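## Task

Every foam block sits on a shelf above an edge label showing its lot number. Find the two blocks in this storeroom whose lot numbers are smallest and set both on the desk so that no part of either overhangs a desk edge. Every other foam block must stay on its own shelf, and the desk must stay roughly where it is. The robot must not fall over or finish tilted, or the task fails.

## Robot and tools

Robot: TidyBot++, a wheeled base (0.54 m long, 0.50 m wide, 0.38 m tall) on four powered casters, carrying one seven-joint arm that ends in a right five-finger hand. The shoulder sits 0.12 m ahead of the base centre, 0.68 m up. Arm segments: upper arm 0.42 m, forearm 0.31 m, wrist to hand point 0.32 m. The arm begins folded with the hand pointing down, sticking out up to 0.15 m past the base front. Cameras: base_camera and wrist_camera (wrist_camera is at the wrist on the little-finger side, aimed at the hand point).

Frames, all in metres. Base frame: origin on the floor below the base centre, x forward, y left, z up; hand_pose and hand_target are printed in it. Odometry frame: the base frame as it was when the scene began; base_odometry reports there from wheel counts only (slip counts as travel), with heading in rad, positive to the left, -3.142 to 3.142. base_tilt is in degrees, forward and right positive.

move: one action per call. Optional keys:
- base: an object with any of translate_m (forward +), strafe_m (left +), rotate_rad (counter-clockwise from above +). These are relative offsets from where the base is now, along its axes at the start of the command, not positions. Ranges: translate_m and strafe_m -2 to 2 m, rotate_rad -6.3 to 6.3 rad.
- joints: one object for the single arm, absolute targets keyed by name. joint_1_rad..joint_7_rad in radians; joint_2_rad limited to -2.249..2.249, joint_4_rad to -2.579..2.579, the rest any angle (shorter way round; send steps under half a turn). Note joint_1_rad positive turns the arm clockwise from above, opposite to rotate_rad. Hand keys, each -1..1 with +1 open and -1 closed: hand_little, hand_ring, hand_middle, hand_index, hand_thumb_bend, hand_thumb_turn (-1 puts the thumb opposite the fingers). Settings: hand_force_limit -1..1 (about 0 N to 10 N at the fingertip, 15 N for thumb motors) and hand_speed -0.96..1 (full speed from +0.48). The scene starts with force limit 0 and speed -0.8.
- target: one list of seven numbers, an absolute hand pose in the base frame: x, y, z in metres then quaternion qw, qx, qy, qz. With target, joints may only hold the hand keys.
- speeds: caps for this action: translate_m/strafe_m 0.05..0.5 m/s (give one value under one key when combining them), rotate_rad 0.1..1.57 rad/s.
- min_time_s: 0.1..8 s, the shortest duration for arm motions.
- cameras: list of base_camera, wrist_camera or all; blocking: true (default, returns when all motion rests) or false (returns within about 0.5 s while motion continues).
Unknown keys make a call invalid; out-of-range values get it refused, and after a refusal or an uncommanded stop the rest of the reply's move, wait and finished_scene calls are skipped.

wait(seconds 0..10, cameras): lets time pass and returns the state, early once running moves settle. stop(cameras): brakes all your running motions. zoom_image(camera, region [x0,y0,x1,y1] pixels, at most 504 by 504): enlarges part of the newest image, useful for reading lot labels. show_instructions: shows reference pages. finished_scene(scene): ends the scene; the goal must then hold without the robot.

Result lines: "move" is done or the worst status; base_status, joint_status, hand_status report done, moving, off_target (rested away from target, maybe still pushing), not_followed (self-collision check withheld targets; "pose unreachable" for a target), contact_stop or time_out (uncommanded stops), torque_fault, limit_stop_at_motor_heat. on_its_own lists what the robot did unbidden. hand_stopped_by gives six words for little, ring, middle, index, thumb_bend, thumb_turn: moving, target, force, stalled, fault. *_load_n are finger loads in N (positive when pushed open); a lost grip shows as loads near 0. motor_effort is percent of max torque, bracket is the action's peak. "ARM HIT" means a hard hit on the base or arm itself. MOTOR HOT warns of heating.

Using target: the solver picks all joints and may swing the elbow; it can overshoot. After done, correct by adding (wanted position minus hand_pose) to your last x, y, z. To hold a loaded hand still, resend the hand_target values, not hand_pose. Loads make the arm sag. A hand pointing straight down reaches at most about 0.93 m height, and only near the base. Unreachable poses wander up to 10 s then time out.

Hand geometry: hand point is 0.045 m in front of the palm; its +z runs along the straight fingers, +y out of the palm. Fingers extend 0.06-0.07 m past the point. A thumb turned in front can wrap objects about 0.035-0.065 m thick; tips can pinch other sizes. Close slowly (hand_speed -0.94 or lower) for gentle grips; raise hand_force_limit and send a further-closed target to squeeze harder.

Avoid: driving or turning while the arm is caught on something high (tipping), reaching far out from folded posture over nearby furniture, swinging a stretched arm sideways, pushing the arm into desks or shelves (it does not slow or steer), hard hits that cause torque faults, dropping objects or releasing them while moving, knocking other objects off shelves, shoving the desk, excessive finger force, and holding loads stretched out long enough to overheat motors. Backing away or pulling the arm in rights a leaning robot.

Each tool is called after "Call:" in YAML: its name, and indented under it one key for each argument.

Reference images:

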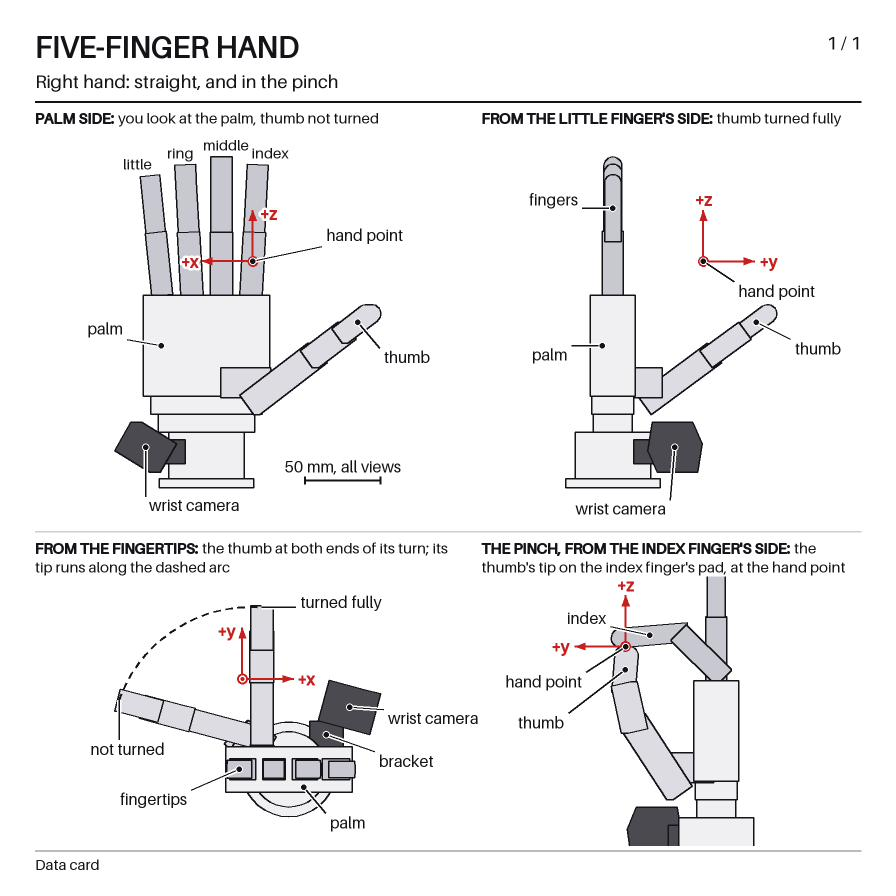

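## Session

Call:
move:
  joints: {"joint_1_rad":0,"joint_2_rad":-1.2,"joint_3_rad":3.142,"joint_4_rad":-2.03,"joint_5_rad":0,"joint_6_rad":-0.203,"joint_7_rad":-1.832}
  cameras: ["all"]

Scene clock: 3.43 s.
move: done
base_odometry: x=+0.000 y=+0.000 heading=+0.000
base_tilt: forward=+0.1 right=-0.1
base_status: not commanded
joint_positions: joint_1_rad=-0.013 joint_2_rad=-1.187 joint_3_rad=+3.123 joint_4_rad=-2.044 joint_5_rad=+0.023 joint_6_rad=-0.239 joint_7_rad=+4.391 hand_little=+1.000 hand_ring=+1.000 hand_middle=+1.000 hand_index=+1.000 hand_thumb_turn=+1.000 hand_thumb_bend=+1.000 hand_force_limit=+0.000 hand_speed=-0.800
joint_status: all done
hand_stopped_by: target,target,target,target,target,target
little_load_n: 0.0
ring_load_n: 0.0
middle_load_n: 0.0
index_load_n: 0.0
thumb_bend_load_n: 0.0
thumb_turn_load_n: 0.0
motor_effort: joint_1_rad=+0(1) joint_2_rad=+14(17) joint_3_rad=+1(2) joint_4_rad=+13(17) joint_5_rad=+0(2) joint_6_rad=+8(10) joint_7_rad=+0(2)
hand_pose: x=+0.2748 y=-0.0378 z=+1.1511 quat_wxyz=(+0.129, -0.516, +0.067, -0.844) (m; base frame)
hand_target: x=+0.2586 y=-0.0490 z=+1.1725 quat_wxyz=(+0.113, -0.490, +0.065, -0.862) (m; base frame)
hand_status: not commanded
pictures: base_camera, wrist_camera
Images, in order (width x height): base_camera 644x364, wrist_camera 504x504.

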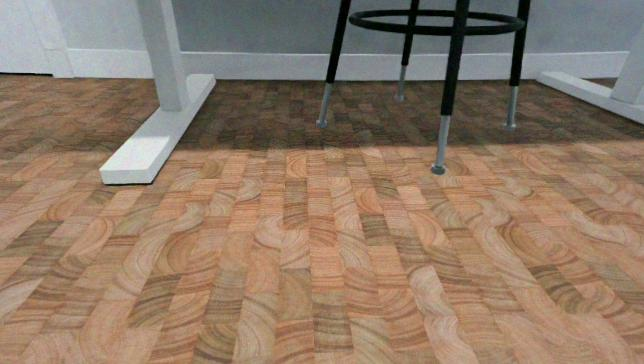

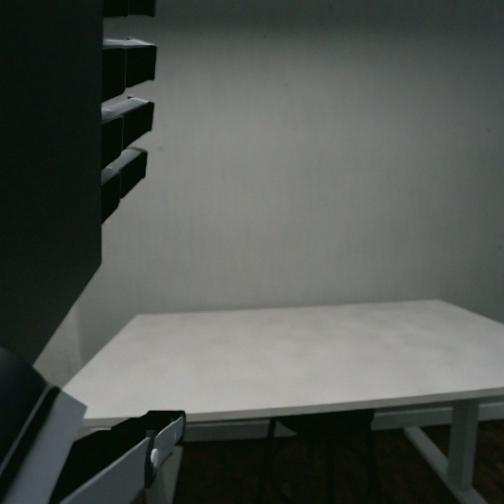

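Call:
move:
  joints: {"joint_1_rad":0.8}
  cameras: ["wrist_camera"]

Call:
move:
  joints: {"joint_1_rad":1.6}
  cameras: ["wrist_camera"]

Call:
move:
  joints: {"joint_1_rad":2.4}
  cameras: ["wrist_camera"]

Call:
move:
  joints: {"joint_1_rad":3.2}
  cameras: ["wrist_camera"]

Call:
move:
  joints: {"joint_1_rad":4.0}
  cameras: ["wrist_camera"]

Call:
move:
  joints: {"joint_1_rad":4.8}
  cameras: ["wrist_camera"]

Call:
move:
  joints: {"joint_1_rad":5.6}
  cameras: ["wrist_camera"]

Scene clock: 13.67 s.
move: done
base_odometry: x=+0.000 y=+0.000 heading=+0.000
base_tilt: forward=+0.1 right=-0.1
base_status: not commanded
joint_positions: joint_1_rad=+0.789 joint_2_rad=-1.187 joint_3_rad=+3.124 joint_4_rad=-2.044 joint_5_rad=+0.023 joint_6_rad=-0.239 joint_7_rad=+4.394 hand_little=+1.000 hand_ring=+1.000 hand_middle=+1.000 hand_index=+1.000 hand_thumb_turn=+1.000 hand_thumb_bend=+1.000 hand_force_limit=+0.000 hand_speed=-0.800
joint_status: all done
hand_stopped_by: target,target,target,target,target,target
little_load_n: 0.0
ring_load_n: 0.0
middle_load_n: 0.0
index_load_n: 0.0
thumb_bend_load_n: 0.0
thumb_turn_load_n: 0.0
motor_effort: joint_1_rad=+0(2) joint_2_rad=+14(15) joint_3_rad=+1(1) joint_4_rad=+14(14) joint_5_rad=-1(1) joint_6_rad=+8(8) joint_7_rad=+1(1)
hand_pose: x=+0.1998 y=-0.1385 z=+1.1512 quat_wxyz=(-0.211, -0.449, +0.263, -0.827) (m; base frame)
hand_target: x=+0.1811 y=-0.1343 z=+1.1725 quat_wxyz=(-0.231, -0.426, +0.250, -0.838) (m; base frame)
hand_status: not commanded
pictures: wrist_camera
Images, in order (width x height): wrist_camera 504x504.

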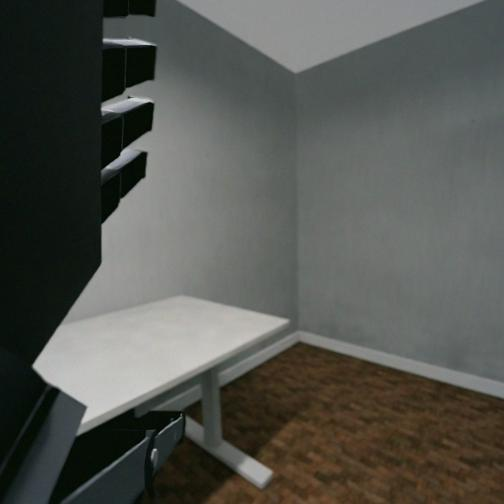

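Scene clock: 15.73 s.
move: done
base_odometry: x=+0.000 y=+0.000 heading=+0.000
base_tilt: forward=+0.2 right=-0.1
base_status: not commanded
joint_positions: joint_1_rad=+1.589 joint_2_rad=-1.187 joint_3_rad=+3.124 joint_4_rad=-2.044 joint_5_rad=+0.023 joint_6_rad=-0.239 joint_7_rad=+4.394 hand_little=+1.000 hand_ring=+1.000 hand_middle=+1.000 hand_index=+1.000 hand_thumb_turn=+1.000 hand_thumb_bend=+1.000 hand_force_limit=+0.000 hand_speed=-0.800
joint_status: all done
hand_stopped_by: target,target,target,target,target,target
little_load_n: 0.0
ring_load_n: 0.0
middle_load_n: 0.0
index_load_n: 0.0
thumb_bend_load_n: 0.0
thumb_turn_load_n: 0.0
motor_effort: joint_1_rad=+0(1) joint_2_rad=+14(15) joint_3_rad=+1(1) joint_4_rad=+13(14) joint_5_rad=+0(1) joint_6_rad=+8(8) joint_7_rad=+1(1)
hand_pose: x=+0.0758 y=-0.1544 z=+1.1512 quat_wxyz=(-0.517, -0.311, +0.418, -0.679) (m; base frame)
hand_target: x=+0.0659 y=-0.1381 z=+1.1725 quat_wxyz=(-0.540, -0.295, +0.396, -0.682) (m; base frame)
hand_status: not commanded
pictures: wrist_camera
Images, in order (width x height): wrist_camera 504x504.

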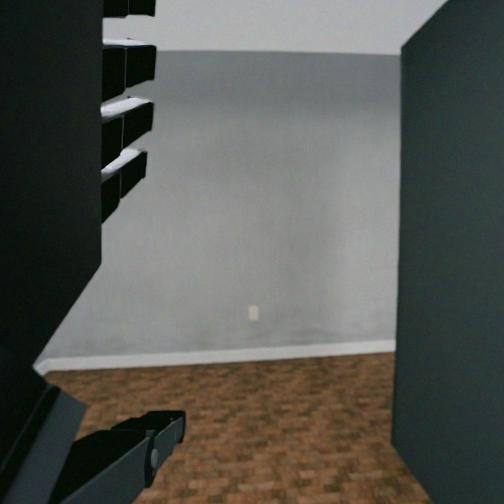

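Scene clock: 17.80 s.
move: done
base_odometry: x=+0.000 y=+0.000 heading=+0.000
base_tilt: forward=+0.2 right=-0.1
base_status: not commanded
joint_positions: joint_1_rad=+2.389 joint_2_rad=-1.187 joint_3_rad=+3.124 joint_4_rad=-2.044 joint_5_rad=+0.023 joint_6_rad=-0.239 joint_7_rad=+4.394 hand_little=+1.000 hand_ring=+1.000 hand_middle=+1.000 hand_index=+1.000 hand_thumb_turn=+1.000 hand_thumb_bend=+1.000 hand_force_limit=+0.000 hand_speed=-0.800
joint_status: all done
hand_stopped_by: target,target,target,target,target,target
little_load_n: 0.0
ring_load_n: 0.0
middle_load_n: 0.0
index_load_n: 0.0
thumb_bend_load_n: -0.5
thumb_turn_load_n: 0.0
motor_effort: joint_1_rad=+0(2) joint_2_rad=+14(15) joint_3_rad=+1(1) joint_4_rad=+14(14) joint_5_rad=-1(1) joint_6_rad=+8(8) joint_7_rad=+0(1)
hand_pose: x=-0.0219 y=-0.0765 z=+1.1512 quat_wxyz=(-0.741, -0.124, +0.506, -0.425) (m; base frame)
hand_target: x=-0.0171 y=-0.0582 z=+1.1725 quat_wxyz=(-0.763, -0.117, +0.480, -0.418) (m; base frame)
hand_status: not commanded
pictures: wrist_camera
Images, in order (width x height): wrist_camera 504x504.

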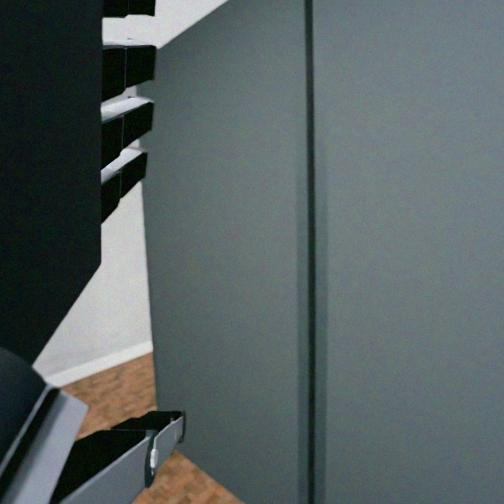

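Scene clock: 19.87 s.
move: done
base_odometry: x=+0.000 y=+0.000 heading=+0.000
base_tilt: forward=+0.2 right=-0.1
base_status: not commanded
joint_positions: joint_1_rad=+3.189 joint_2_rad=-1.187 joint_3_rad=+3.124 joint_4_rad=-2.044 joint_5_rad=+0.023 joint_6_rad=-0.239 joint_7_rad=+4.394 hand_little=+1.000 hand_ring=+1.000 hand_middle=+1.000 hand_index=+1.000 hand_thumb_turn=+1.000 hand_thumb_bend=+1.000 hand_force_limit=+0.000 hand_speed=-0.800
joint_status: all done
hand_stopped_by: target,target,target,target,target,target
little_load_n: 0.0
ring_load_n: 0.0
middle_load_n: 0.0
index_load_n: 0.0
thumb_bend_load_n: 0.0
thumb_turn_load_n: 0.0
motor_effort: joint_1_rad=+0(2) joint_2_rad=+14(15) joint_3_rad=+1(1) joint_4_rad=+12(14) joint_5_rad=-1(1) joint_6_rad=+8(8) joint_7_rad=+0(2)
hand_pose: x=-0.0341 y=+0.0478 z=+1.1512 quat_wxyz=(-0.847, +0.083, +0.514, -0.103) (m; base frame)
hand_target: x=-0.0175 y=+0.0571 z=+1.1725 quat_wxyz=(-0.865, +0.079, +0.488, -0.088) (m; base frame)
hand_status: not commanded
pictures: wrist_camera
Images, in order (width x height): wrist_camera 504x504.

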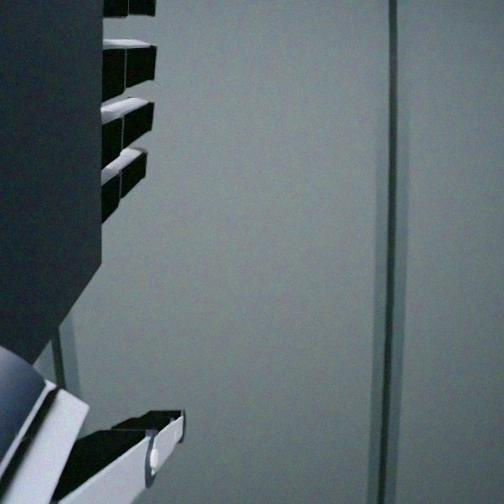

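Scene clock: 21.93 s.
move: done
base_odometry: x=+0.000 y=+0.000 heading=+0.000
base_tilt: forward=+0.2 right=-0.1
base_status: not commanded
joint_positions: joint_1_rad=+3.989 joint_2_rad=-1.187 joint_3_rad=+3.124 joint_4_rad=-2.044 joint_5_rad=+0.023 joint_6_rad=-0.239 joint_7_rad=+4.394 hand_little=+1.000 hand_ring=+1.000 hand_middle=+1.000 hand_index=+1.000 hand_thumb_turn=+1.000 hand_thumb_bend=+1.000 hand_force_limit=+0.000 hand_speed=-0.800
joint_status: all done
hand_stopped_by: target,target,target,target,target,target
little_load_n: 0.0
ring_load_n: 0.0
middle_load_n: 0.0
index_load_n: 0.0
thumb_bend_load_n: 0.0
thumb_turn_load_n: 0.0
motor_effort: joint_1_rad=+0(1) joint_2_rad=+14(15) joint_3_rad=+1(1) joint_4_rad=+13(14) joint_5_rad=-1(1) joint_6_rad=+7(8) joint_7_rad=+0(1)
hand_pose: x=+0.0467 y=+0.1432 z=+1.1512 quat_wxyz=(-0.821, +0.277, +0.441, +0.235) (m; base frame)
hand_target: x=+0.0648 y=+0.1377 z=+1.1725 quat_wxyz=(-0.831, +0.262, +0.418, +0.256) (m; base frame)
hand_status: not commanded
pictures: wrist_camera
Images, in order (width x height): wrist_camera 504x504.

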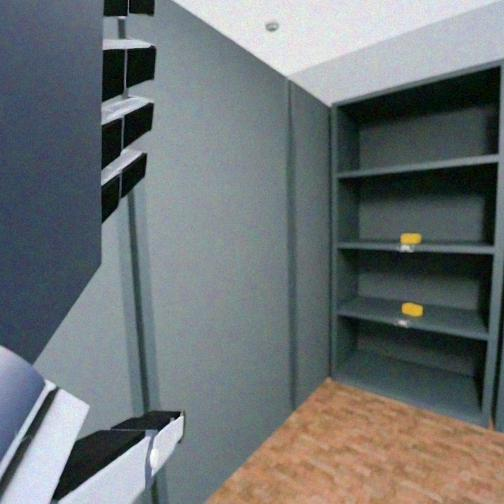

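Scene clock: 24.00 s.
move: done
base_odometry: x=+0.000 y=+0.000 heading=+0.000
base_tilt: forward=+0.1 right=-0.1
base_status: not commanded
joint_positions: joint_1_rad=+4.789 joint_2_rad=-1.187 joint_3_rad=+3.124 joint_4_rad=-2.044 joint_5_rad=+0.023 joint_6_rad=-0.239 joint_7_rad=+4.394 hand_little=+1.000 hand_ring=+1.000 hand_middle=+1.000 hand_index=+1.000 hand_thumb_turn=+1.000 hand_thumb_bend=+1.000 hand_force_limit=+0.000 hand_speed=-0.800
joint_status: all done
hand_stopped_by: target,target,target,target,target,target
little_load_n: 0.0
ring_load_n: 0.0
middle_load_n: 0.0
index_load_n: 0.0
thumb_bend_load_n: 0.0
thumb_turn_load_n: 0.0
motor_effort: joint_1_rad=+0(1) joint_2_rad=+15(15) joint_3_rad=+1(1) joint_4_rad=+13(14) joint_5_rad=-1(1) joint_6_rad=+8(8) joint_7_rad=+0(1)
hand_pose: x=+0.1713 y=+0.1516 z=+1.1512 quat_wxyz=(-0.664, +0.427, +0.299, +0.536) (m; base frame)
hand_target: x=+0.1801 y=+0.1348 z=+1.1725 quat_wxyz=(-0.666, +0.405, +0.283, +0.559) (m; base frame)
hand_status: not commanded
pictures: wrist_camera
Images, in order (width x height): wrist_camera 504x504.

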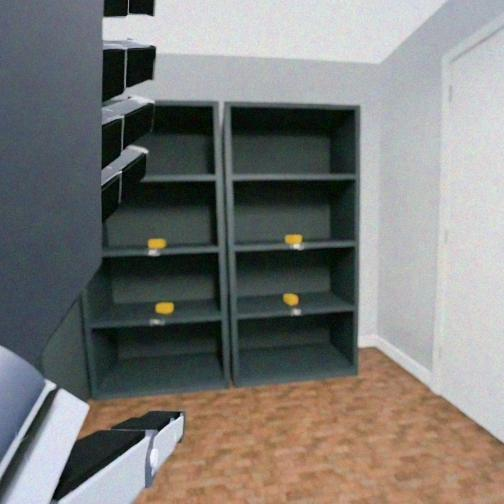

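Scene clock: 26.07 s.
move: done
base_odometry: x=+0.000 y=+0.000 heading=+0.000
base_tilt: forward=+0.1 right=-0.1
base_status: not commanded
joint_positions: joint_1_rad=+5.589 joint_2_rad=-1.187 joint_3_rad=+3.124 joint_4_rad=-2.044 joint_5_rad=+0.023 joint_6_rad=-0.239 joint_7_rad=+4.394 hand_little=+1.000 hand_ring=+1.000 hand_middle=+1.000 hand_index=+1.000 hand_thumb_turn=+1.000 hand_thumb_bend=+1.000 hand_force_limit=+0.000 hand_speed=-0.800
joint_status: all done
hand_stopped_by: target,target,target,target,target,target
little_load_n: 0.0
ring_load_n: 0.5
middle_load_n: 0.0
index_load_n: 0.0
thumb_bend_load_n: 0.0
thumb_turn_load_n: 0.0
motor_effort: joint_1_rad=+0(1) joint_2_rad=+14(15) joint_3_rad=+1(1) joint_4_rad=+13(14) joint_5_rad=-1(1) joint_6_rad=+8(8) joint_7_rad=+0(1)
hand_pose: x=+0.2642 y=+0.0681 z=+1.1512 quat_wxyz=(-0.403, +0.509, +0.109, +0.753) (m; base frame)
hand_target: x=+0.2582 y=+0.0501 z=+1.1725 quat_wxyz=(-0.396, +0.483, +0.103, +0.774) (m; base frame)
hand_status: not commanded
pictures: wrist_camera
Images, in order (width x height): wrist_camera 504x504.

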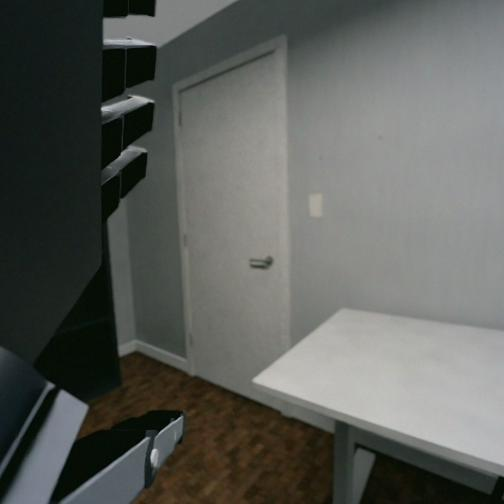

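Call:
move:
  base: {"rotate_rad":1.54}
  joints: {"joint_1_rad":6.283}
  cameras: ["all"]

Scene clock: 61.93 s.
move: done
base_odometry: x=+0.000 y=+0.000 heading=+1.539
base_tilt: forward=+0.1 right=-0.1
base_status: done
joint_positions: joint_1_rad=+6.271 joint_2_rad=-1.187 joint_3_rad=+3.126 joint_4_rad=-2.044 joint_5_rad=+0.023 joint_6_rad=-0.239 joint_7_rad=+4.394 hand_little=+1.000 hand_ring=+1.000 hand_middle=+1.000 hand_index=+1.000 hand_thumb_turn=+1.000 hand_thumb_bend=+1.000 hand_force_limit=+0.000 hand_speed=-0.800
joint_status: all done
hand_stopped_by: target,target,target,target,target,target
little_load_n: 0.0
ring_load_n: 0.0
middle_load_n: 0.0
index_load_n: 0.0
thumb_bend_load_n: 0.0
thumb_turn_load_n: 0.0
motor_effort: joint_1_rad=+0(2) joint_2_rad=+14(15) joint_3_rad=+1(1) joint_4_rad=+12(14) joint_5_rad=-1(1) joint_6_rad=+8(8) joint_7_rad=-1(1)
hand_pose: x=+0.2746 y=-0.0393 z=+1.1513 quat_wxyz=(-0.128, +0.516, -0.068, +0.844) (m; base frame)
hand_target: x=+0.2586 y=-0.0490 z=+1.1725 quat_wxyz=(-0.113, +0.490, -0.064, +0.862) (m; base frame)
hand_status: not commanded
pictures: base_camera, wrist_camera
Images, in order (width x height): base_camera 644x364, wrist_camera 504x504.

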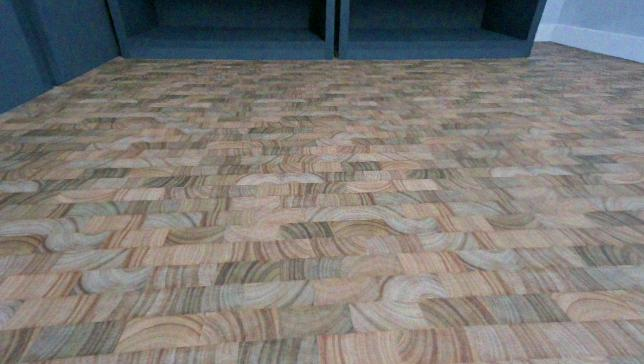

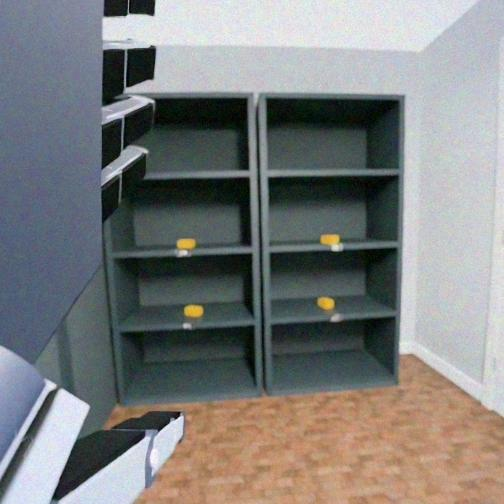

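Call:
move:
  base: {"translate_m": 0.9}
  joints: {"joint_2_rad":0.3,"joint_4_rad":-2.5,"joint_6_rad":1.65}
  cameras: ["all"]

Scene clock: 68.97 s.
move: done
base_odometry: x=+0.028 y=+0.900 heading=+1.540
base_tilt: forward=+0.2 right=-0.1
base_status: done
joint_positions: joint_1_rad=+6.271 joint_2_rad=+0.285 joint_3_rad=+3.126 joint_4_rad=-2.485 joint_5_rad=+0.023 joint_6_rad=+1.612 joint_7_rad=+4.394 hand_little=+1.000 hand_ring=+1.000 hand_middle=+1.000 hand_index=+1.000 hand_thumb_turn=+1.000 hand_thumb_bend=+1.000 hand_force_limit=+0.000 hand_speed=-0.800
joint_status: all done
hand_stopped_by: target,target,target,target,target,target
little_load_n: 0.0
ring_load_n: 0.0
middle_load_n: 0.0
index_load_n: 0.0
thumb_bend_load_n: 0.0
thumb_turn_load_n: 0.0
motor_effort: joint_1_rad=+0(0) joint_2_rad=-16(18) joint_3_rad=+0(1) joint_4_rad=+9(17) joint_5_rad=-1(1) joint_6_rad=+8(9) joint_7_rad=+1(1)
hand_pose: x=+0.6676 y=-0.0246 z=+0.8781 quat_wxyz=(-0.152, +0.542, -0.072, +0.823) (m; base frame)
hand_target: x=+0.6611 y=-0.0489 z=+0.8778 quat_wxyz=(-0.109, +0.539, -0.071, +0.832) (m; base frame)
hand_status: not commanded
pictures: base_camera, wrist_camera
Images, in order (width x height): base_camera 644x364, wrist_camera 504x504.

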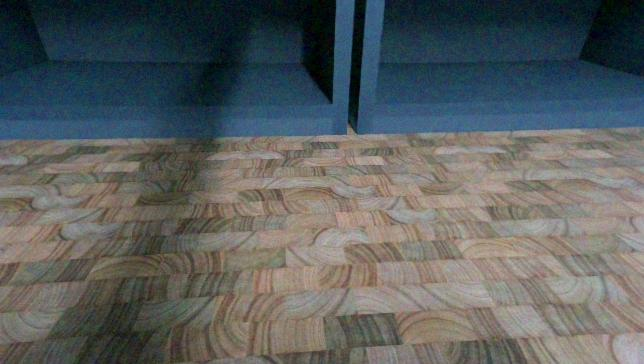

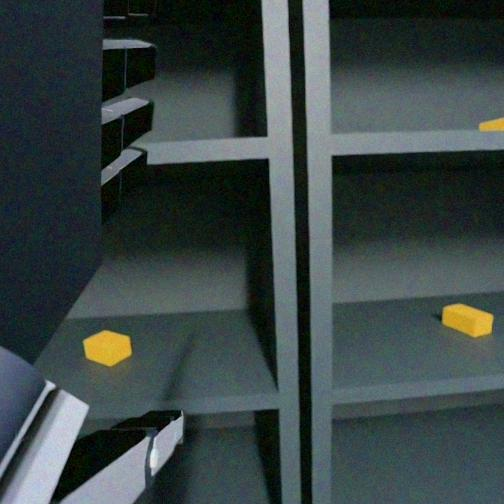

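Call:
move:
  base: {"translate_m": 0.1, "strafe_m": -0.35}
  cameras: ["all"]

Scene clock: 87.43 s.
move: done
base_odometry: x=+0.381 y=+0.989 heading=+1.541
base_tilt: forward=+0.2 right=-0.1
base_status: done
joint_positions: joint_1_rad=+6.281 joint_2_rad=+0.286 joint_3_rad=+3.131 joint_4_rad=-2.486 joint_5_rad=+0.023 joint_6_rad=+1.615 joint_7_rad=+4.394 hand_little=+1.000 hand_ring=+1.000 hand_middle=+1.000 hand_index=+1.000 hand_thumb_turn=+1.000 hand_thumb_bend=+1.000 hand_force_limit=+0.000 hand_speed=-0.800
joint_status: not commanded
hand_stopped_by: target,target,target,target,target,target
little_load_n: 0.0
ring_load_n: 0.0
middle_load_n: 0.0
index_load_n: 0.5
thumb_bend_load_n: 0.0
thumb_turn_load_n: 0.0
motor_effort: joint_1_rad=+0(2) joint_2_rad=-16(17) joint_3_rad=+0(2) joint_4_rad=+9(10) joint_5_rad=-1(2) joint_6_rad=+8(8) joint_7_rad=+0(2)
hand_pose: x=+0.6668 y=-0.0324 z=+0.8784 quat_wxyz=(-0.145, +0.541, -0.075, +0.825) (m; base frame)
hand_target: x=+0.6611 y=-0.0489 z=+0.8778 quat_wxyz=(-0.109, +0.539, -0.071, +0.832) (m; base frame)
hand_status: not commanded
pictures: base_camera, wrist_camera
Images, in order (width x height): base_camera 644x364, wrist_camera 504x504.

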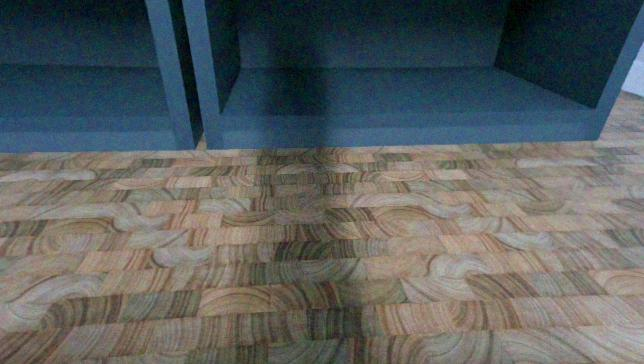

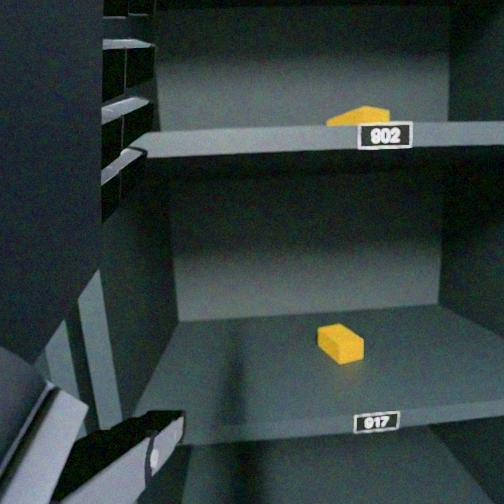

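Call:
zoom_image:
  camera: "wrist_camera"
  region: [310, 100, 450, 240]

Call:
zoom_image:
  camera: "wrist_camera"
  region: [300, 310, 430, 440]

Call:
move:
  base: {"strafe_m": 0.65}
  speeds: {"strafe_m": 0.3}
  cameras: ["all"]

Scaled by 3.600 from the camera's 504x504 image, which has a finer 720x720 frame.

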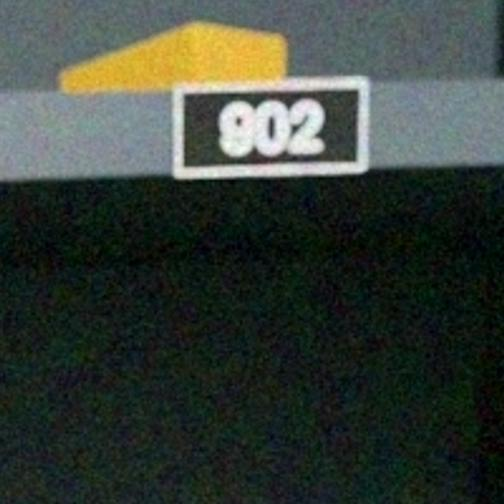

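Scaled by 3.877 from the camera's 504x504 image, which has a finer 720x720 frame.

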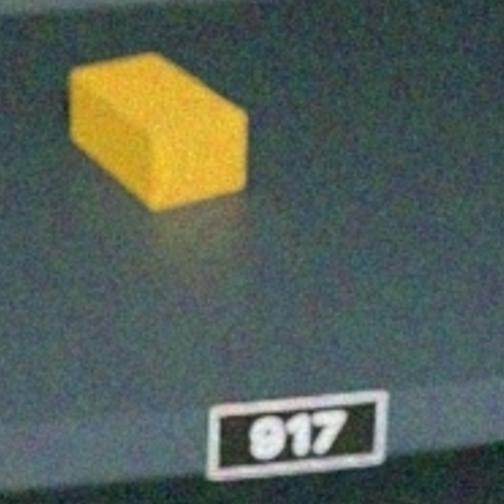

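Scene clock: 153.90 s.
move: done
base_odometry: x=-0.269 y=+1.009 heading=+1.541
base_tilt: forward=+0.2 right=-0.1
base_status: done
joint_positions: joint_1_rad=+6.282 joint_2_rad=+0.286 joint_3_rad=+3.132 joint_4_rad=-2.487 joint_5_rad=+0.023 joint_6_rad=+1.617 joint_7_rad=+4.394 hand_little=+1.000 hand_ring=+1.000 hand_middle=+1.000 hand_index=+1.000 hand_thumb_turn=+1.000 hand_thumb_bend=+1.000 hand_force_limit=+0.000 hand_speed=-0.800
joint_status: not commanded
hand_stopped_by: target,target,target,target,target,target
little_load_n: 0.0
ring_load_n: 0.0
middle_load_n: 0.0
index_load_n: 0.0
thumb_bend_load_n: 0.0
thumb_turn_load_n: 0.0
motor_effort: joint_1_rad=+0(2) joint_2_rad=-17(18) joint_3_rad=+0(1) joint_4_rad=+8(10) joint_5_rad=-1(2) joint_6_rad=+8(8) joint_7_rad=+1(2)
hand_pose: x=+0.6663 y=-0.0334 z=+0.8784 quat_wxyz=(-0.144, +0.541, -0.075, +0.825) (m; base frame)
hand_target: x=+0.6611 y=-0.0489 z=+0.8778 quat_wxyz=(-0.109, +0.539, -0.071, +0.832) (m; base frame)
hand_status: not commanded
pictures: base_camera, wrist_camera
Images, in order (width x height): base_camera 644x364, wrist_camera 504x504.

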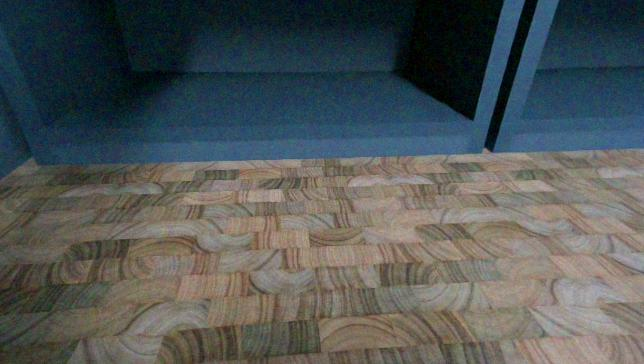

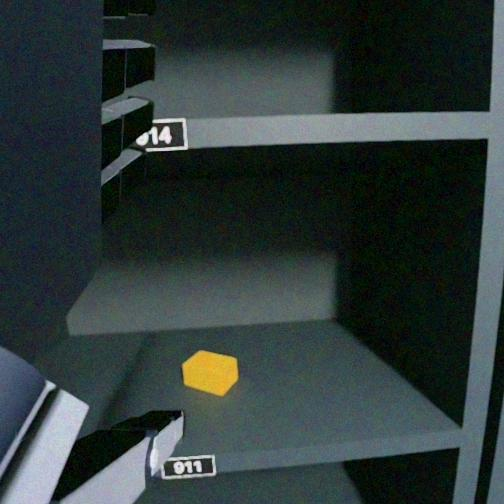

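Call:
zoom_image:
  camera: "wrist_camera"
  region: [100, 90, 220, 210]

Call:
zoom_image:
  camera: "wrist_camera"
  region: [130, 330, 270, 490]

Scaled by 4.200 from the camera's 504x504 image, which has a finer 720x720 frame.

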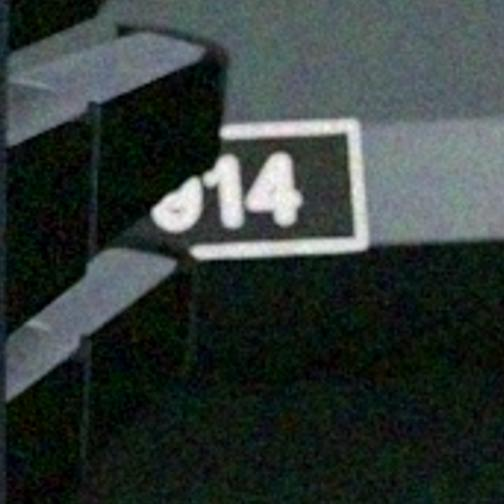

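Scaled by 3.150 from the camera's 504x504 image, which has a finer 720x720 frame.

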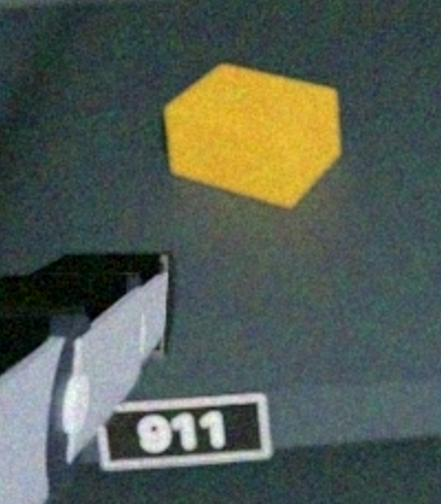

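Call:
move:
  joints: {"joint_1_rad":6.0}
  cameras: ["all"]

Call:
zoom_image:
  camera: "wrist_camera"
  region: [200, 80, 360, 240]

Scene clock: 165.43 s.
move: done
base_odometry: x=-0.269 y=+1.009 heading=+1.541
base_tilt: forward=+0.2 right=-0.1
base_status: not commanded
joint_positions: joint_1_rad=+6.010 joint_2_rad=+0.286 joint_3_rad=+3.132 joint_4_rad=-2.487 joint_5_rad=+0.023 joint_6_rad=+1.617 joint_7_rad=+4.394 hand_little=+1.000 hand_ring=+1.000 hand_middle=+1.000 hand_index=+1.000 hand_thumb_turn=+1.000 hand_thumb_bend=+1.000 hand_force_limit=+0.000 hand_speed=-0.800
joint_status: all done
hand_stopped_by: target,target,target,target,target,target
little_load_n: 0.0
ring_load_n: 0.0
middle_load_n: 0.0
index_load_n: 0.0
thumb_bend_load_n: 0.0
thumb_turn_load_n: 0.0
motor_effort: joint_1_rad=+0(2) joint_2_rad=-16(17) joint_3_rad=+0(1) joint_4_rad=+8(9) joint_5_rad=-1(2) joint_6_rad=+8(8) joint_7_rad=+1(1)
hand_pose: x=+0.6552 y=+0.1146 z=+0.8784 quat_wxyz=(-0.255, +0.546, -0.001, +0.798) (m; base frame)
hand_target: x=+0.6532 y=+0.1044 z=+0.8778 quat_wxyz=(-0.225, +0.544, +0.006, +0.808) (m; base frame)
hand_status: not commanded
pictures: base_camera, wrist_camera
Images, in order (width x height): base_camera 644x364, wrist_camera 504x504.

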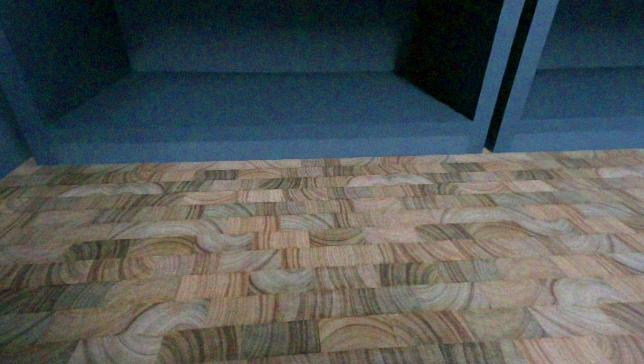

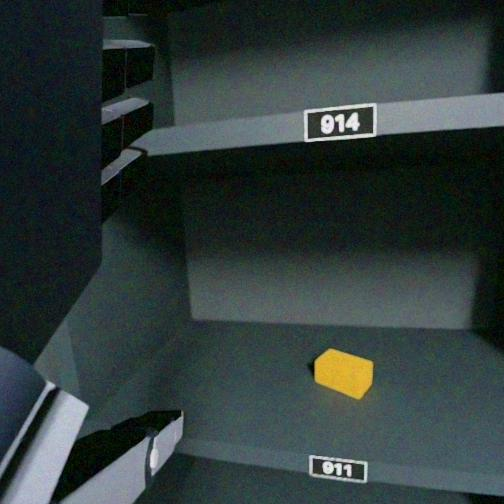

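Scaled by 3.150 from the camera's 504x504 image, which has a finer 720x720 frame.

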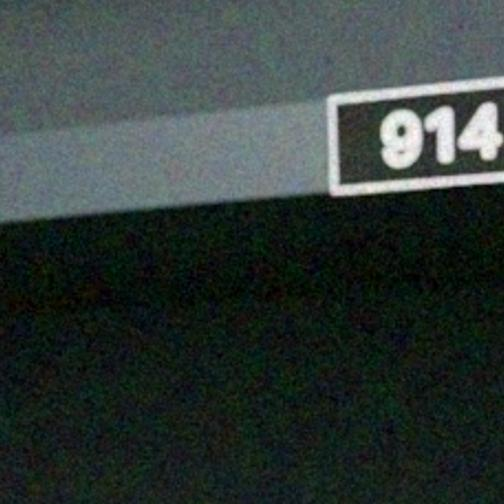

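Call:
move:
  joints: {"joint_1_rad":6.283,"joint_2_rad":-1.2,"joint_4_rad":-2.03,"joint_6_rad":-0.25}
  base: {"strafe_m": -0.3, "translate_m":-1.6}

Call:
move:
  base: {"translate_m":-1.5}

Call:
move:
  base: {"rotate_rad":1.6}
  cameras: ["all"]

Scene clock: 184.33 s.
move: done
base_odometry: x=-0.016 y=-0.600 heading=+1.541
base_tilt: forward=+0.1 right=-0.1
base_status: done
joint_positions: joint_1_rad=+6.271 joint_2_rad=-1.186 joint_3_rad=+3.132 joint_4_rad=-2.046 joint_5_rad=+0.023 joint_6_rad=-0.206 joint_7_rad=+4.394 hand_little=+1.000 hand_ring=+1.000 hand_middle=+1.000 hand_index=+1.000 hand_thumb_turn=+1.000 hand_thumb_bend=+1.000 hand_force_limit=+0.000 hand_speed=-0.800
joint_status: all done
hand_stopped_by: target,target,target,target,target,target
little_load_n: 0.0
ring_load_n: 0.0
middle_load_n: 0.0
index_load_n: 0.0
thumb_bend_load_n: 0.0
thumb_turn_load_n: 0.0
motor_effort: joint_1_rad=+0(1) joint_2_rad=+14(19) joint_3_rad=+1(1) joint_4_rad=+14(17) joint_5_rad=-1(1) joint_6_rad=+8(9) joint_7_rad=+0(1)
hand_pose: x=+0.2723 y=-0.0422 z=+1.1596 quat_wxyz=(-0.130, +0.504, -0.069, +0.851) (m; base frame)
hand_target: x=+0.2642 y=-0.0490 z=+1.1583 quat_wxyz=(-0.112, +0.510, -0.067, +0.850) (m; base frame)
hand_status: not commanded
pictures: none

Scene clock: 191.77 s.
move: time_out
base_odometry: x=-0.061 y=-2.097 heading=+1.545
base_tilt: forward=+0.2 right=-0.1
base_status: translate_m time_out (by the wheels' count: -1.498 of -1.500)
joint_positions: joint_1_rad=+6.259 joint_2_rad=-1.177 joint_3_rad=+3.132 joint_4_rad=-2.036 joint_5_rad=+0.023 joint_6_rad=-0.215 joint_7_rad=+4.395 hand_little=+1.000 hand_ring=+1.000 hand_middle=+1.000 hand_index=+1.000 hand_thumb_turn=+1.000 hand_thumb_bend=+1.000 hand_force_limit=+0.000 hand_speed=-0.800
joint_status: not commanded
hand_stopped_by: target,target,target,target,target,target
little_load_n: 0.0
ring_load_n: 0.0
middle_load_n: 0.0
index_load_n: 0.0
thumb_bend_load_n: 0.0
thumb_turn_load_n: 0.0
motor_effort: joint_1_rad=+4(8) joint_2_rad=+9(19) joint_3_rad=+1(3) joint_4_rad=+13(15) joint_5_rad=-1(1) joint_6_rad=+8(9) joint_7_rad=+0(2)
hand_pose: x=+0.2750 y=-0.0406 z=+1.1609 quat_wxyz=(-0.134, +0.507, -0.067, +0.849) (m; base frame)
hand_target: x=+0.2642 y=-0.0490 z=+1.1583 quat_wxyz=(-0.112, +0.510, -0.067, +0.850) (m; base frame)
hand_status: not commanded
pictures: none

not run: a stop that you did not command came earlier in this reply.

Call:
move:
  base: {"translate_m":0.3}
  cameras: ["all"]

Scene clock: 197.57 s.
move: done
base_odometry: x=-0.054 y=-1.797 heading=+1.545
base_tilt: forward=+0.1 right=-0.1
base_status: done
joint_positions: joint_1_rad=+6.279 joint_2_rad=-1.198 joint_3_rad=+3.132 joint_4_rad=-2.036 joint_5_rad=+0.023 joint_6_rad=-0.215 joint_7_rad=+4.395 hand_little=+1.000 hand_ring=+1.000 hand_middle=+1.000 hand_index=+1.000 hand_thumb_turn=+1.000 hand_thumb_bend=+1.000 hand_force_limit=+0.000 hand_speed=-0.800
joint_status: not commanded
hand_stopped_by: target,target,target,target,target,target
little_load_n: 0.0
ring_load_n: 0.0
middle_load_n: 0.0
index_load_n: 0.0
thumb_bend_load_n: 0.0
thumb_turn_load_n: 0.0
motor_effort: joint_1_rad=+0(3) joint_2_rad=+15(17) joint_3_rad=+0(1) joint_4_rad=+13(15) joint_5_rad=-1(1) joint_6_rad=+8(8) joint_7_rad=+1(1)
hand_pose: x=+0.2639 y=-0.0437 z=+1.1641 quat_wxyz=(-0.127, +0.497, -0.070, +0.855) (m; base frame)
hand_target: x=+0.2642 y=-0.0490 z=+1.1583 quat_wxyz=(-0.112, +0.510, -0.067, +0.850) (m; base frame)
hand_status: not commanded
pictures: base_camera, wrist_camera
Images, in order (width x height): base_camera 644x364, wrist_camera 504x504.

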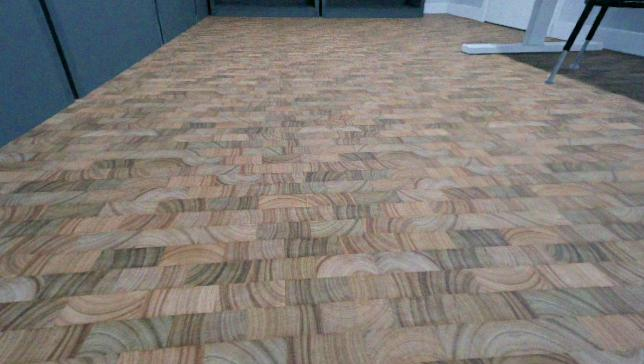

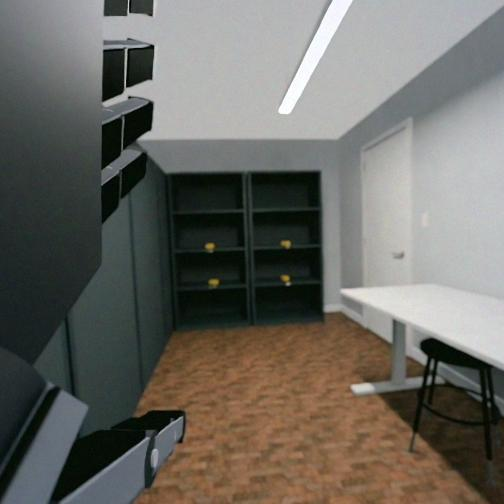

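Call:
move:
  joints: {"joint_1_rad":5.0}
  cameras: ["wrist_camera"]

Call:
move:
  joints: {"joint_1_rad":4.2}
  cameras: ["wrist_camera"]

Scene clock: 206.70 s.
move: done
base_odometry: x=-0.054 y=-1.797 heading=+1.545
base_tilt: forward=+0.2 right=-0.1
base_status: not commanded
joint_positions: joint_1_rad=+5.011 joint_2_rad=-1.198 joint_3_rad=+3.132 joint_4_rad=-2.036 joint_5_rad=+0.023 joint_6_rad=-0.215 joint_7_rad=+4.395 hand_little=+1.000 hand_ring=+1.000 hand_middle=+1.000 hand_index=+1.000 hand_thumb_turn=+1.000 hand_thumb_bend=+1.000 hand_force_limit=+0.000 hand_speed=-0.800
joint_status: all done
hand_stopped_by: target,target,target,target,target,target
little_load_n: 0.0
ring_load_n: 0.0
middle_load_n: 0.0
index_load_n: 0.0
thumb_bend_load_n: 0.0
thumb_turn_load_n: 0.0
motor_effort: joint_1_rad=+0(1) joint_2_rad=+15(16) joint_3_rad=+1(1) joint_4_rad=+13(14) joint_5_rad=+0(1) joint_6_rad=+8(8) joint_7_rad=+0(2)
hand_pose: x=+0.2039 y=+0.1253 z=+1.1641 quat_wxyz=(-0.609, +0.443, +0.238, +0.614) (m; base frame)
hand_target: x=+0.2072 y=+0.1253 z=+1.1583 quat_wxyz=(-0.598, +0.449, +0.251, +0.614) (m; base frame)
hand_status: not commanded
pictures: wrist_camera
Images, in order (width x height): wrist_camera 504x504.

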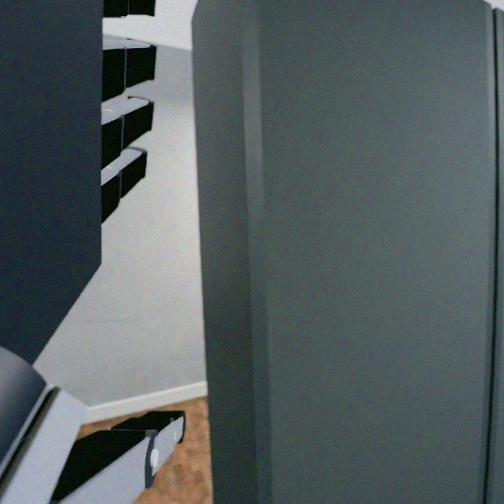

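Scene clock: 208.77 s.
move: done
base_odometry: x=-0.054 y=-1.797 heading=+1.545
base_tilt: forward=+0.2 right=-0.1
base_status: not commanded
joint_positions: joint_1_rad=+4.211 joint_2_rad=-1.198 joint_3_rad=+3.132 joint_4_rad=-2.036 joint_5_rad=+0.023 joint_6_rad=-0.215 joint_7_rad=+4.395 hand_little=+1.000 hand_ring=+1.000 hand_middle=+1.000 hand_index=+1.000 hand_thumb_turn=+1.000 hand_thumb_bend=+1.000 hand_force_limit=+0.000 hand_speed=-0.800
joint_status: all done
hand_stopped_by: target,target,target,target,target,target
little_load_n: 0.0
ring_load_n: 0.0
middle_load_n: 0.5
index_load_n: 0.0
thumb_bend_load_n: 0.0
thumb_turn_load_n: 0.0
motor_effort: joint_1_rad=+0(1) joint_2_rad=+15(15) joint_3_rad=+1(1) joint_4_rad=+12(14) joint_5_rad=-1(1) joint_6_rad=+8(8) joint_7_rad=+1(1)
hand_pose: x=+0.0883 y=+0.1482 z=+1.1641 quat_wxyz=(-0.800, +0.315, +0.392, +0.328) (m; base frame)
hand_target: x=+0.0905 y=+0.1506 z=+1.1583 quat_wxyz=(-0.790, +0.315, +0.406, +0.333) (m; base frame)
hand_status: not commanded
pictures: wrist_camera
Images, in order (width x height): wrist_camera 504x504.

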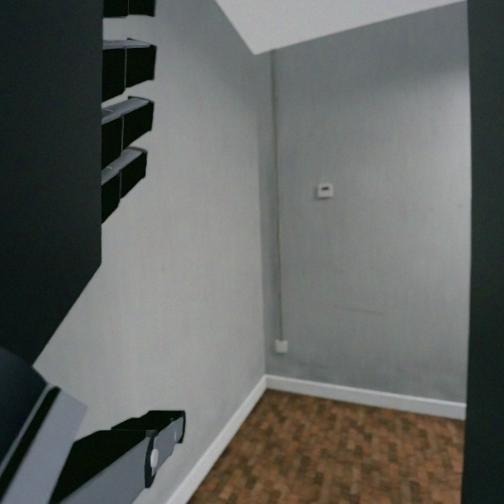

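Call:
move:
  base: {"rotate_rad":1.597}
  joints: {"joint_1_rad":6.283}
  cameras: ["all"]

Scene clock: 226.87 s.
move: done
base_odometry: x=-0.054 y=-1.797 heading=+3.141
base_tilt: forward=+0.1 right=-0.1
base_status: done
joint_positions: joint_1_rad=+6.272 joint_2_rad=-1.198 joint_3_rad=+3.133 joint_4_rad=-2.036 joint_5_rad=+0.023 joint_6_rad=-0.215 joint_7_rad=+4.395 hand_little=+1.000 hand_ring=+1.000 hand_middle=+1.000 hand_index=+1.000 hand_thumb_turn=+1.000 hand_thumb_bend=+1.000 hand_force_limit=+0.000 hand_speed=-0.800
joint_status: all done
hand_stopped_by: target,target,target,target,target,target
little_load_n: 0.0
ring_load_n: 0.0
middle_load_n: 0.0
index_load_n: 0.0
thumb_bend_load_n: 0.0
thumb_turn_load_n: 0.0
motor_effort: joint_1_rad=+0(2) joint_2_rad=+15(16) joint_3_rad=+1(1) joint_4_rad=+13(14) joint_5_rad=-1(1) joint_6_rad=+8(8) joint_7_rad=+1(1)
hand_pose: x=+0.2642 y=-0.0427 z=+1.1641 quat_wxyz=(-0.130, +0.498, -0.069, +0.855) (m; base frame)
hand_target: x=+0.2642 y=-0.0490 z=+1.1583 quat_wxyz=(-0.112, +0.510, -0.067, +0.850) (m; base frame)
hand_status: not commanded
pictures: base_camera, wrist_camera
Images, in order (width x height): base_camera 644x364, wrist_camera 504x504.

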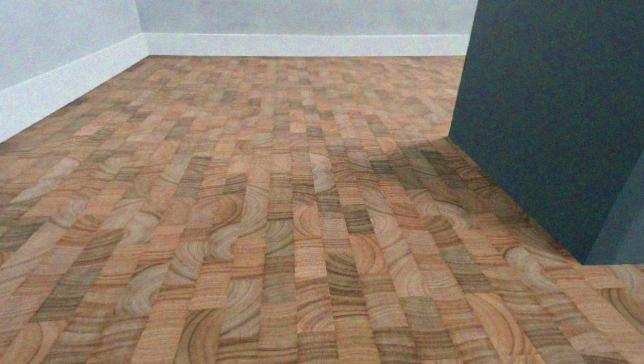

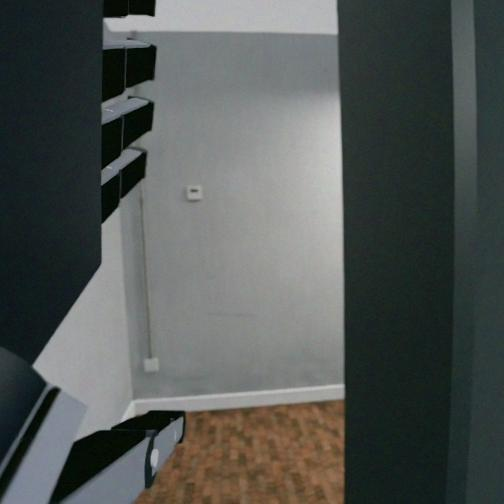

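Call:
move:
  base: {"strafe_m": 0.2}

Call:
move:
  base: {"translate_m": 1.6}
  cameras: ["base_camera"]

Call:
move:
  base: {"rotate_rad": -1.57}
  cameras: ["all"]

Scene clock: 242.77 s.
move: done
base_odometry: x=-0.054 y=-1.997 heading=-3.141
base_tilt: forward=+0.1 right=-0.1
base_status: done
joint_positions: joint_1_rad=+6.281 joint_2_rad=-1.198 joint_3_rad=+3.134 joint_4_rad=-2.036 joint_5_rad=+0.023 joint_6_rad=-0.215 joint_7_rad=+4.395 hand_little=+1.000 hand_ring=+1.000 hand_middle=+1.000 hand_index=+1.000 hand_thumb_turn=+1.000 hand_thumb_bend=+1.000 hand_force_limit=+0.000 hand_speed=-0.800
joint_status: not commanded
hand_stopped_by: target,target,target,target,target,target
little_load_n: -0.5
ring_load_n: 0.0
middle_load_n: 0.0
index_load_n: 0.0
thumb_bend_load_n: 0.0
thumb_turn_load_n: 0.0
motor_effort: joint_1_rad=+0(2) joint_2_rad=+15(15) joint_3_rad=+1(2) joint_4_rad=+13(14) joint_5_rad=-1(1) joint_6_rad=+8(8) joint_7_rad=+0(1)
hand_pose: x=+0.2638 y=-0.0446 z=+1.1641 quat_wxyz=(-0.126, +0.497, -0.071, +0.855) (m; base frame)
hand_target: x=+0.2642 y=-0.0490 z=+1.1583 quat_wxyz=(-0.112, +0.510, -0.067, +0.850) (m; base frame)
hand_status: not commanded
pictures: none

Scene clock: 247.33 s.
move: done
base_odometry: x=-1.654 y=-1.998 heading=-3.141
base_tilt: forward=+0.2 right=-0.1
base_status: done
joint_positions: joint_1_rad=+6.281 joint_2_rad=-1.198 joint_3_rad=+3.134 joint_4_rad=-2.036 joint_5_rad=+0.023 joint_6_rad=-0.215 joint_7_rad=+4.395 hand_little=+1.000 hand_ring=+1.000 hand_middle=+1.000 hand_index=+1.000 hand_thumb_turn=+1.000 hand_thumb_bend=+1.000 hand_force_limit=+0.000 hand_speed=-0.800
joint_status: not commanded
hand_stopped_by: target,target,target,target,target,target
little_load_n: 0.0
ring_load_n: 0.0
middle_load_n: -0.5
index_load_n: 0.0
thumb_bend_load_n: 0.0
thumb_turn_load_n: 0.0
motor_effort: joint_1_rad=+0(0) joint_2_rad=+15(18) joint_3_rad=+1(1) joint_4_rad=+13(15) joint_5_rad=-1(1) joint_6_rad=+8(8) joint_7_rad=+1(2)
hand_pose: x=+0.2637 y=-0.0446 z=+1.1641 quat_wxyz=(-0.126, +0.497, -0.071, +0.855) (m; base frame)
hand_target: x=+0.2642 y=-0.0490 z=+1.1583 quat_wxyz=(-0.112, +0.510, -0.067, +0.850) (m; base frame)
hand_status: not commanded
pictures: base_camera
Images, in order (width x height): base_camera 644x364.

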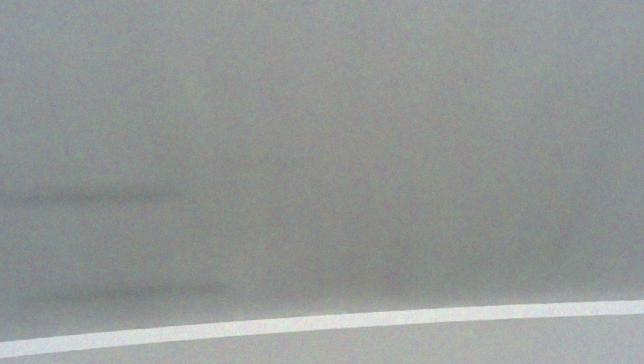

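Scene clock: 249.63 s.
move: done
base_odometry: x=-1.654 y=-1.998 heading=+1.573
base_tilt: forward=+0.1 right=-0.1
base_status: done
joint_positions: joint_1_rad=+6.281 joint_2_rad=-1.198 joint_3_rad=+3.134 joint_4_rad=-2.036 joint_5_rad=+0.023 joint_6_rad=-0.215 joint_7_rad=+4.395 hand_little=+1.000 hand_ring=+1.000 hand_middle=+1.000 hand_index=+1.000 hand_thumb_turn=+1.000 hand_thumb_bend=+1.000 hand_force_limit=+0.000 hand_speed=-0.800
joint_status: not commanded
hand_stopped_by: target,target,target,target,target,target
little_load_n: 0.0
ring_load_n: 0.0
middle_load_n: 0.0
index_load_n: 0.0
thumb_bend_load_n: 0.0
thumb_turn_load_n: 0.0
motor_effort: joint_1_rad=+0(1) joint_2_rad=+15(15) joint_3_rad=+1(1) joint_4_rad=+13(14) joint_5_rad=-1(1) joint_6_rad=+8(8) joint_7_rad=+0(1)
hand_pose: x=+0.2637 y=-0.0446 z=+1.1641 quat_wxyz=(-0.126, +0.497, -0.072, +0.855) (m; base frame)
hand_target: x=+0.2642 y=-0.0490 z=+1.1583 quat_wxyz=(-0.112, +0.510, -0.067, +0.850) (m; base frame)
hand_status: not commanded
pictures: base_camera, wrist_camera
Images, in order (width x height): base_camera 644x364, wrist_camera 504x504.

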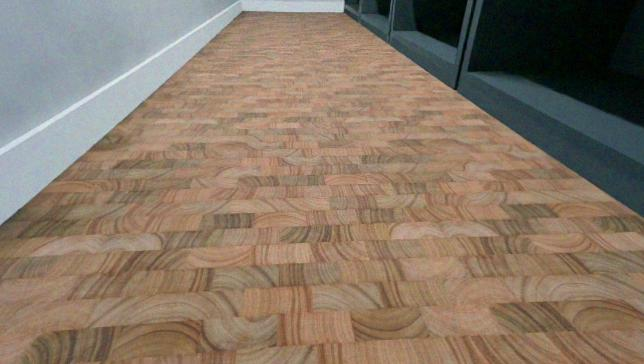

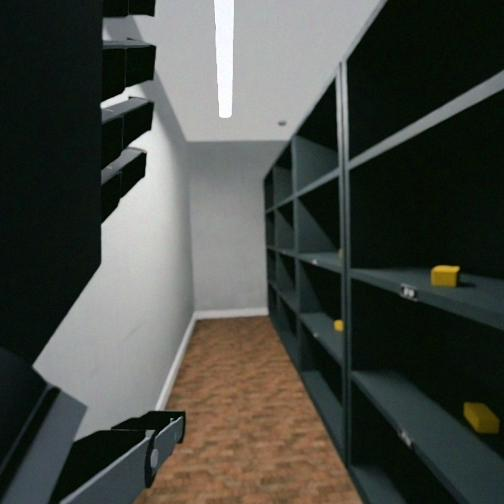

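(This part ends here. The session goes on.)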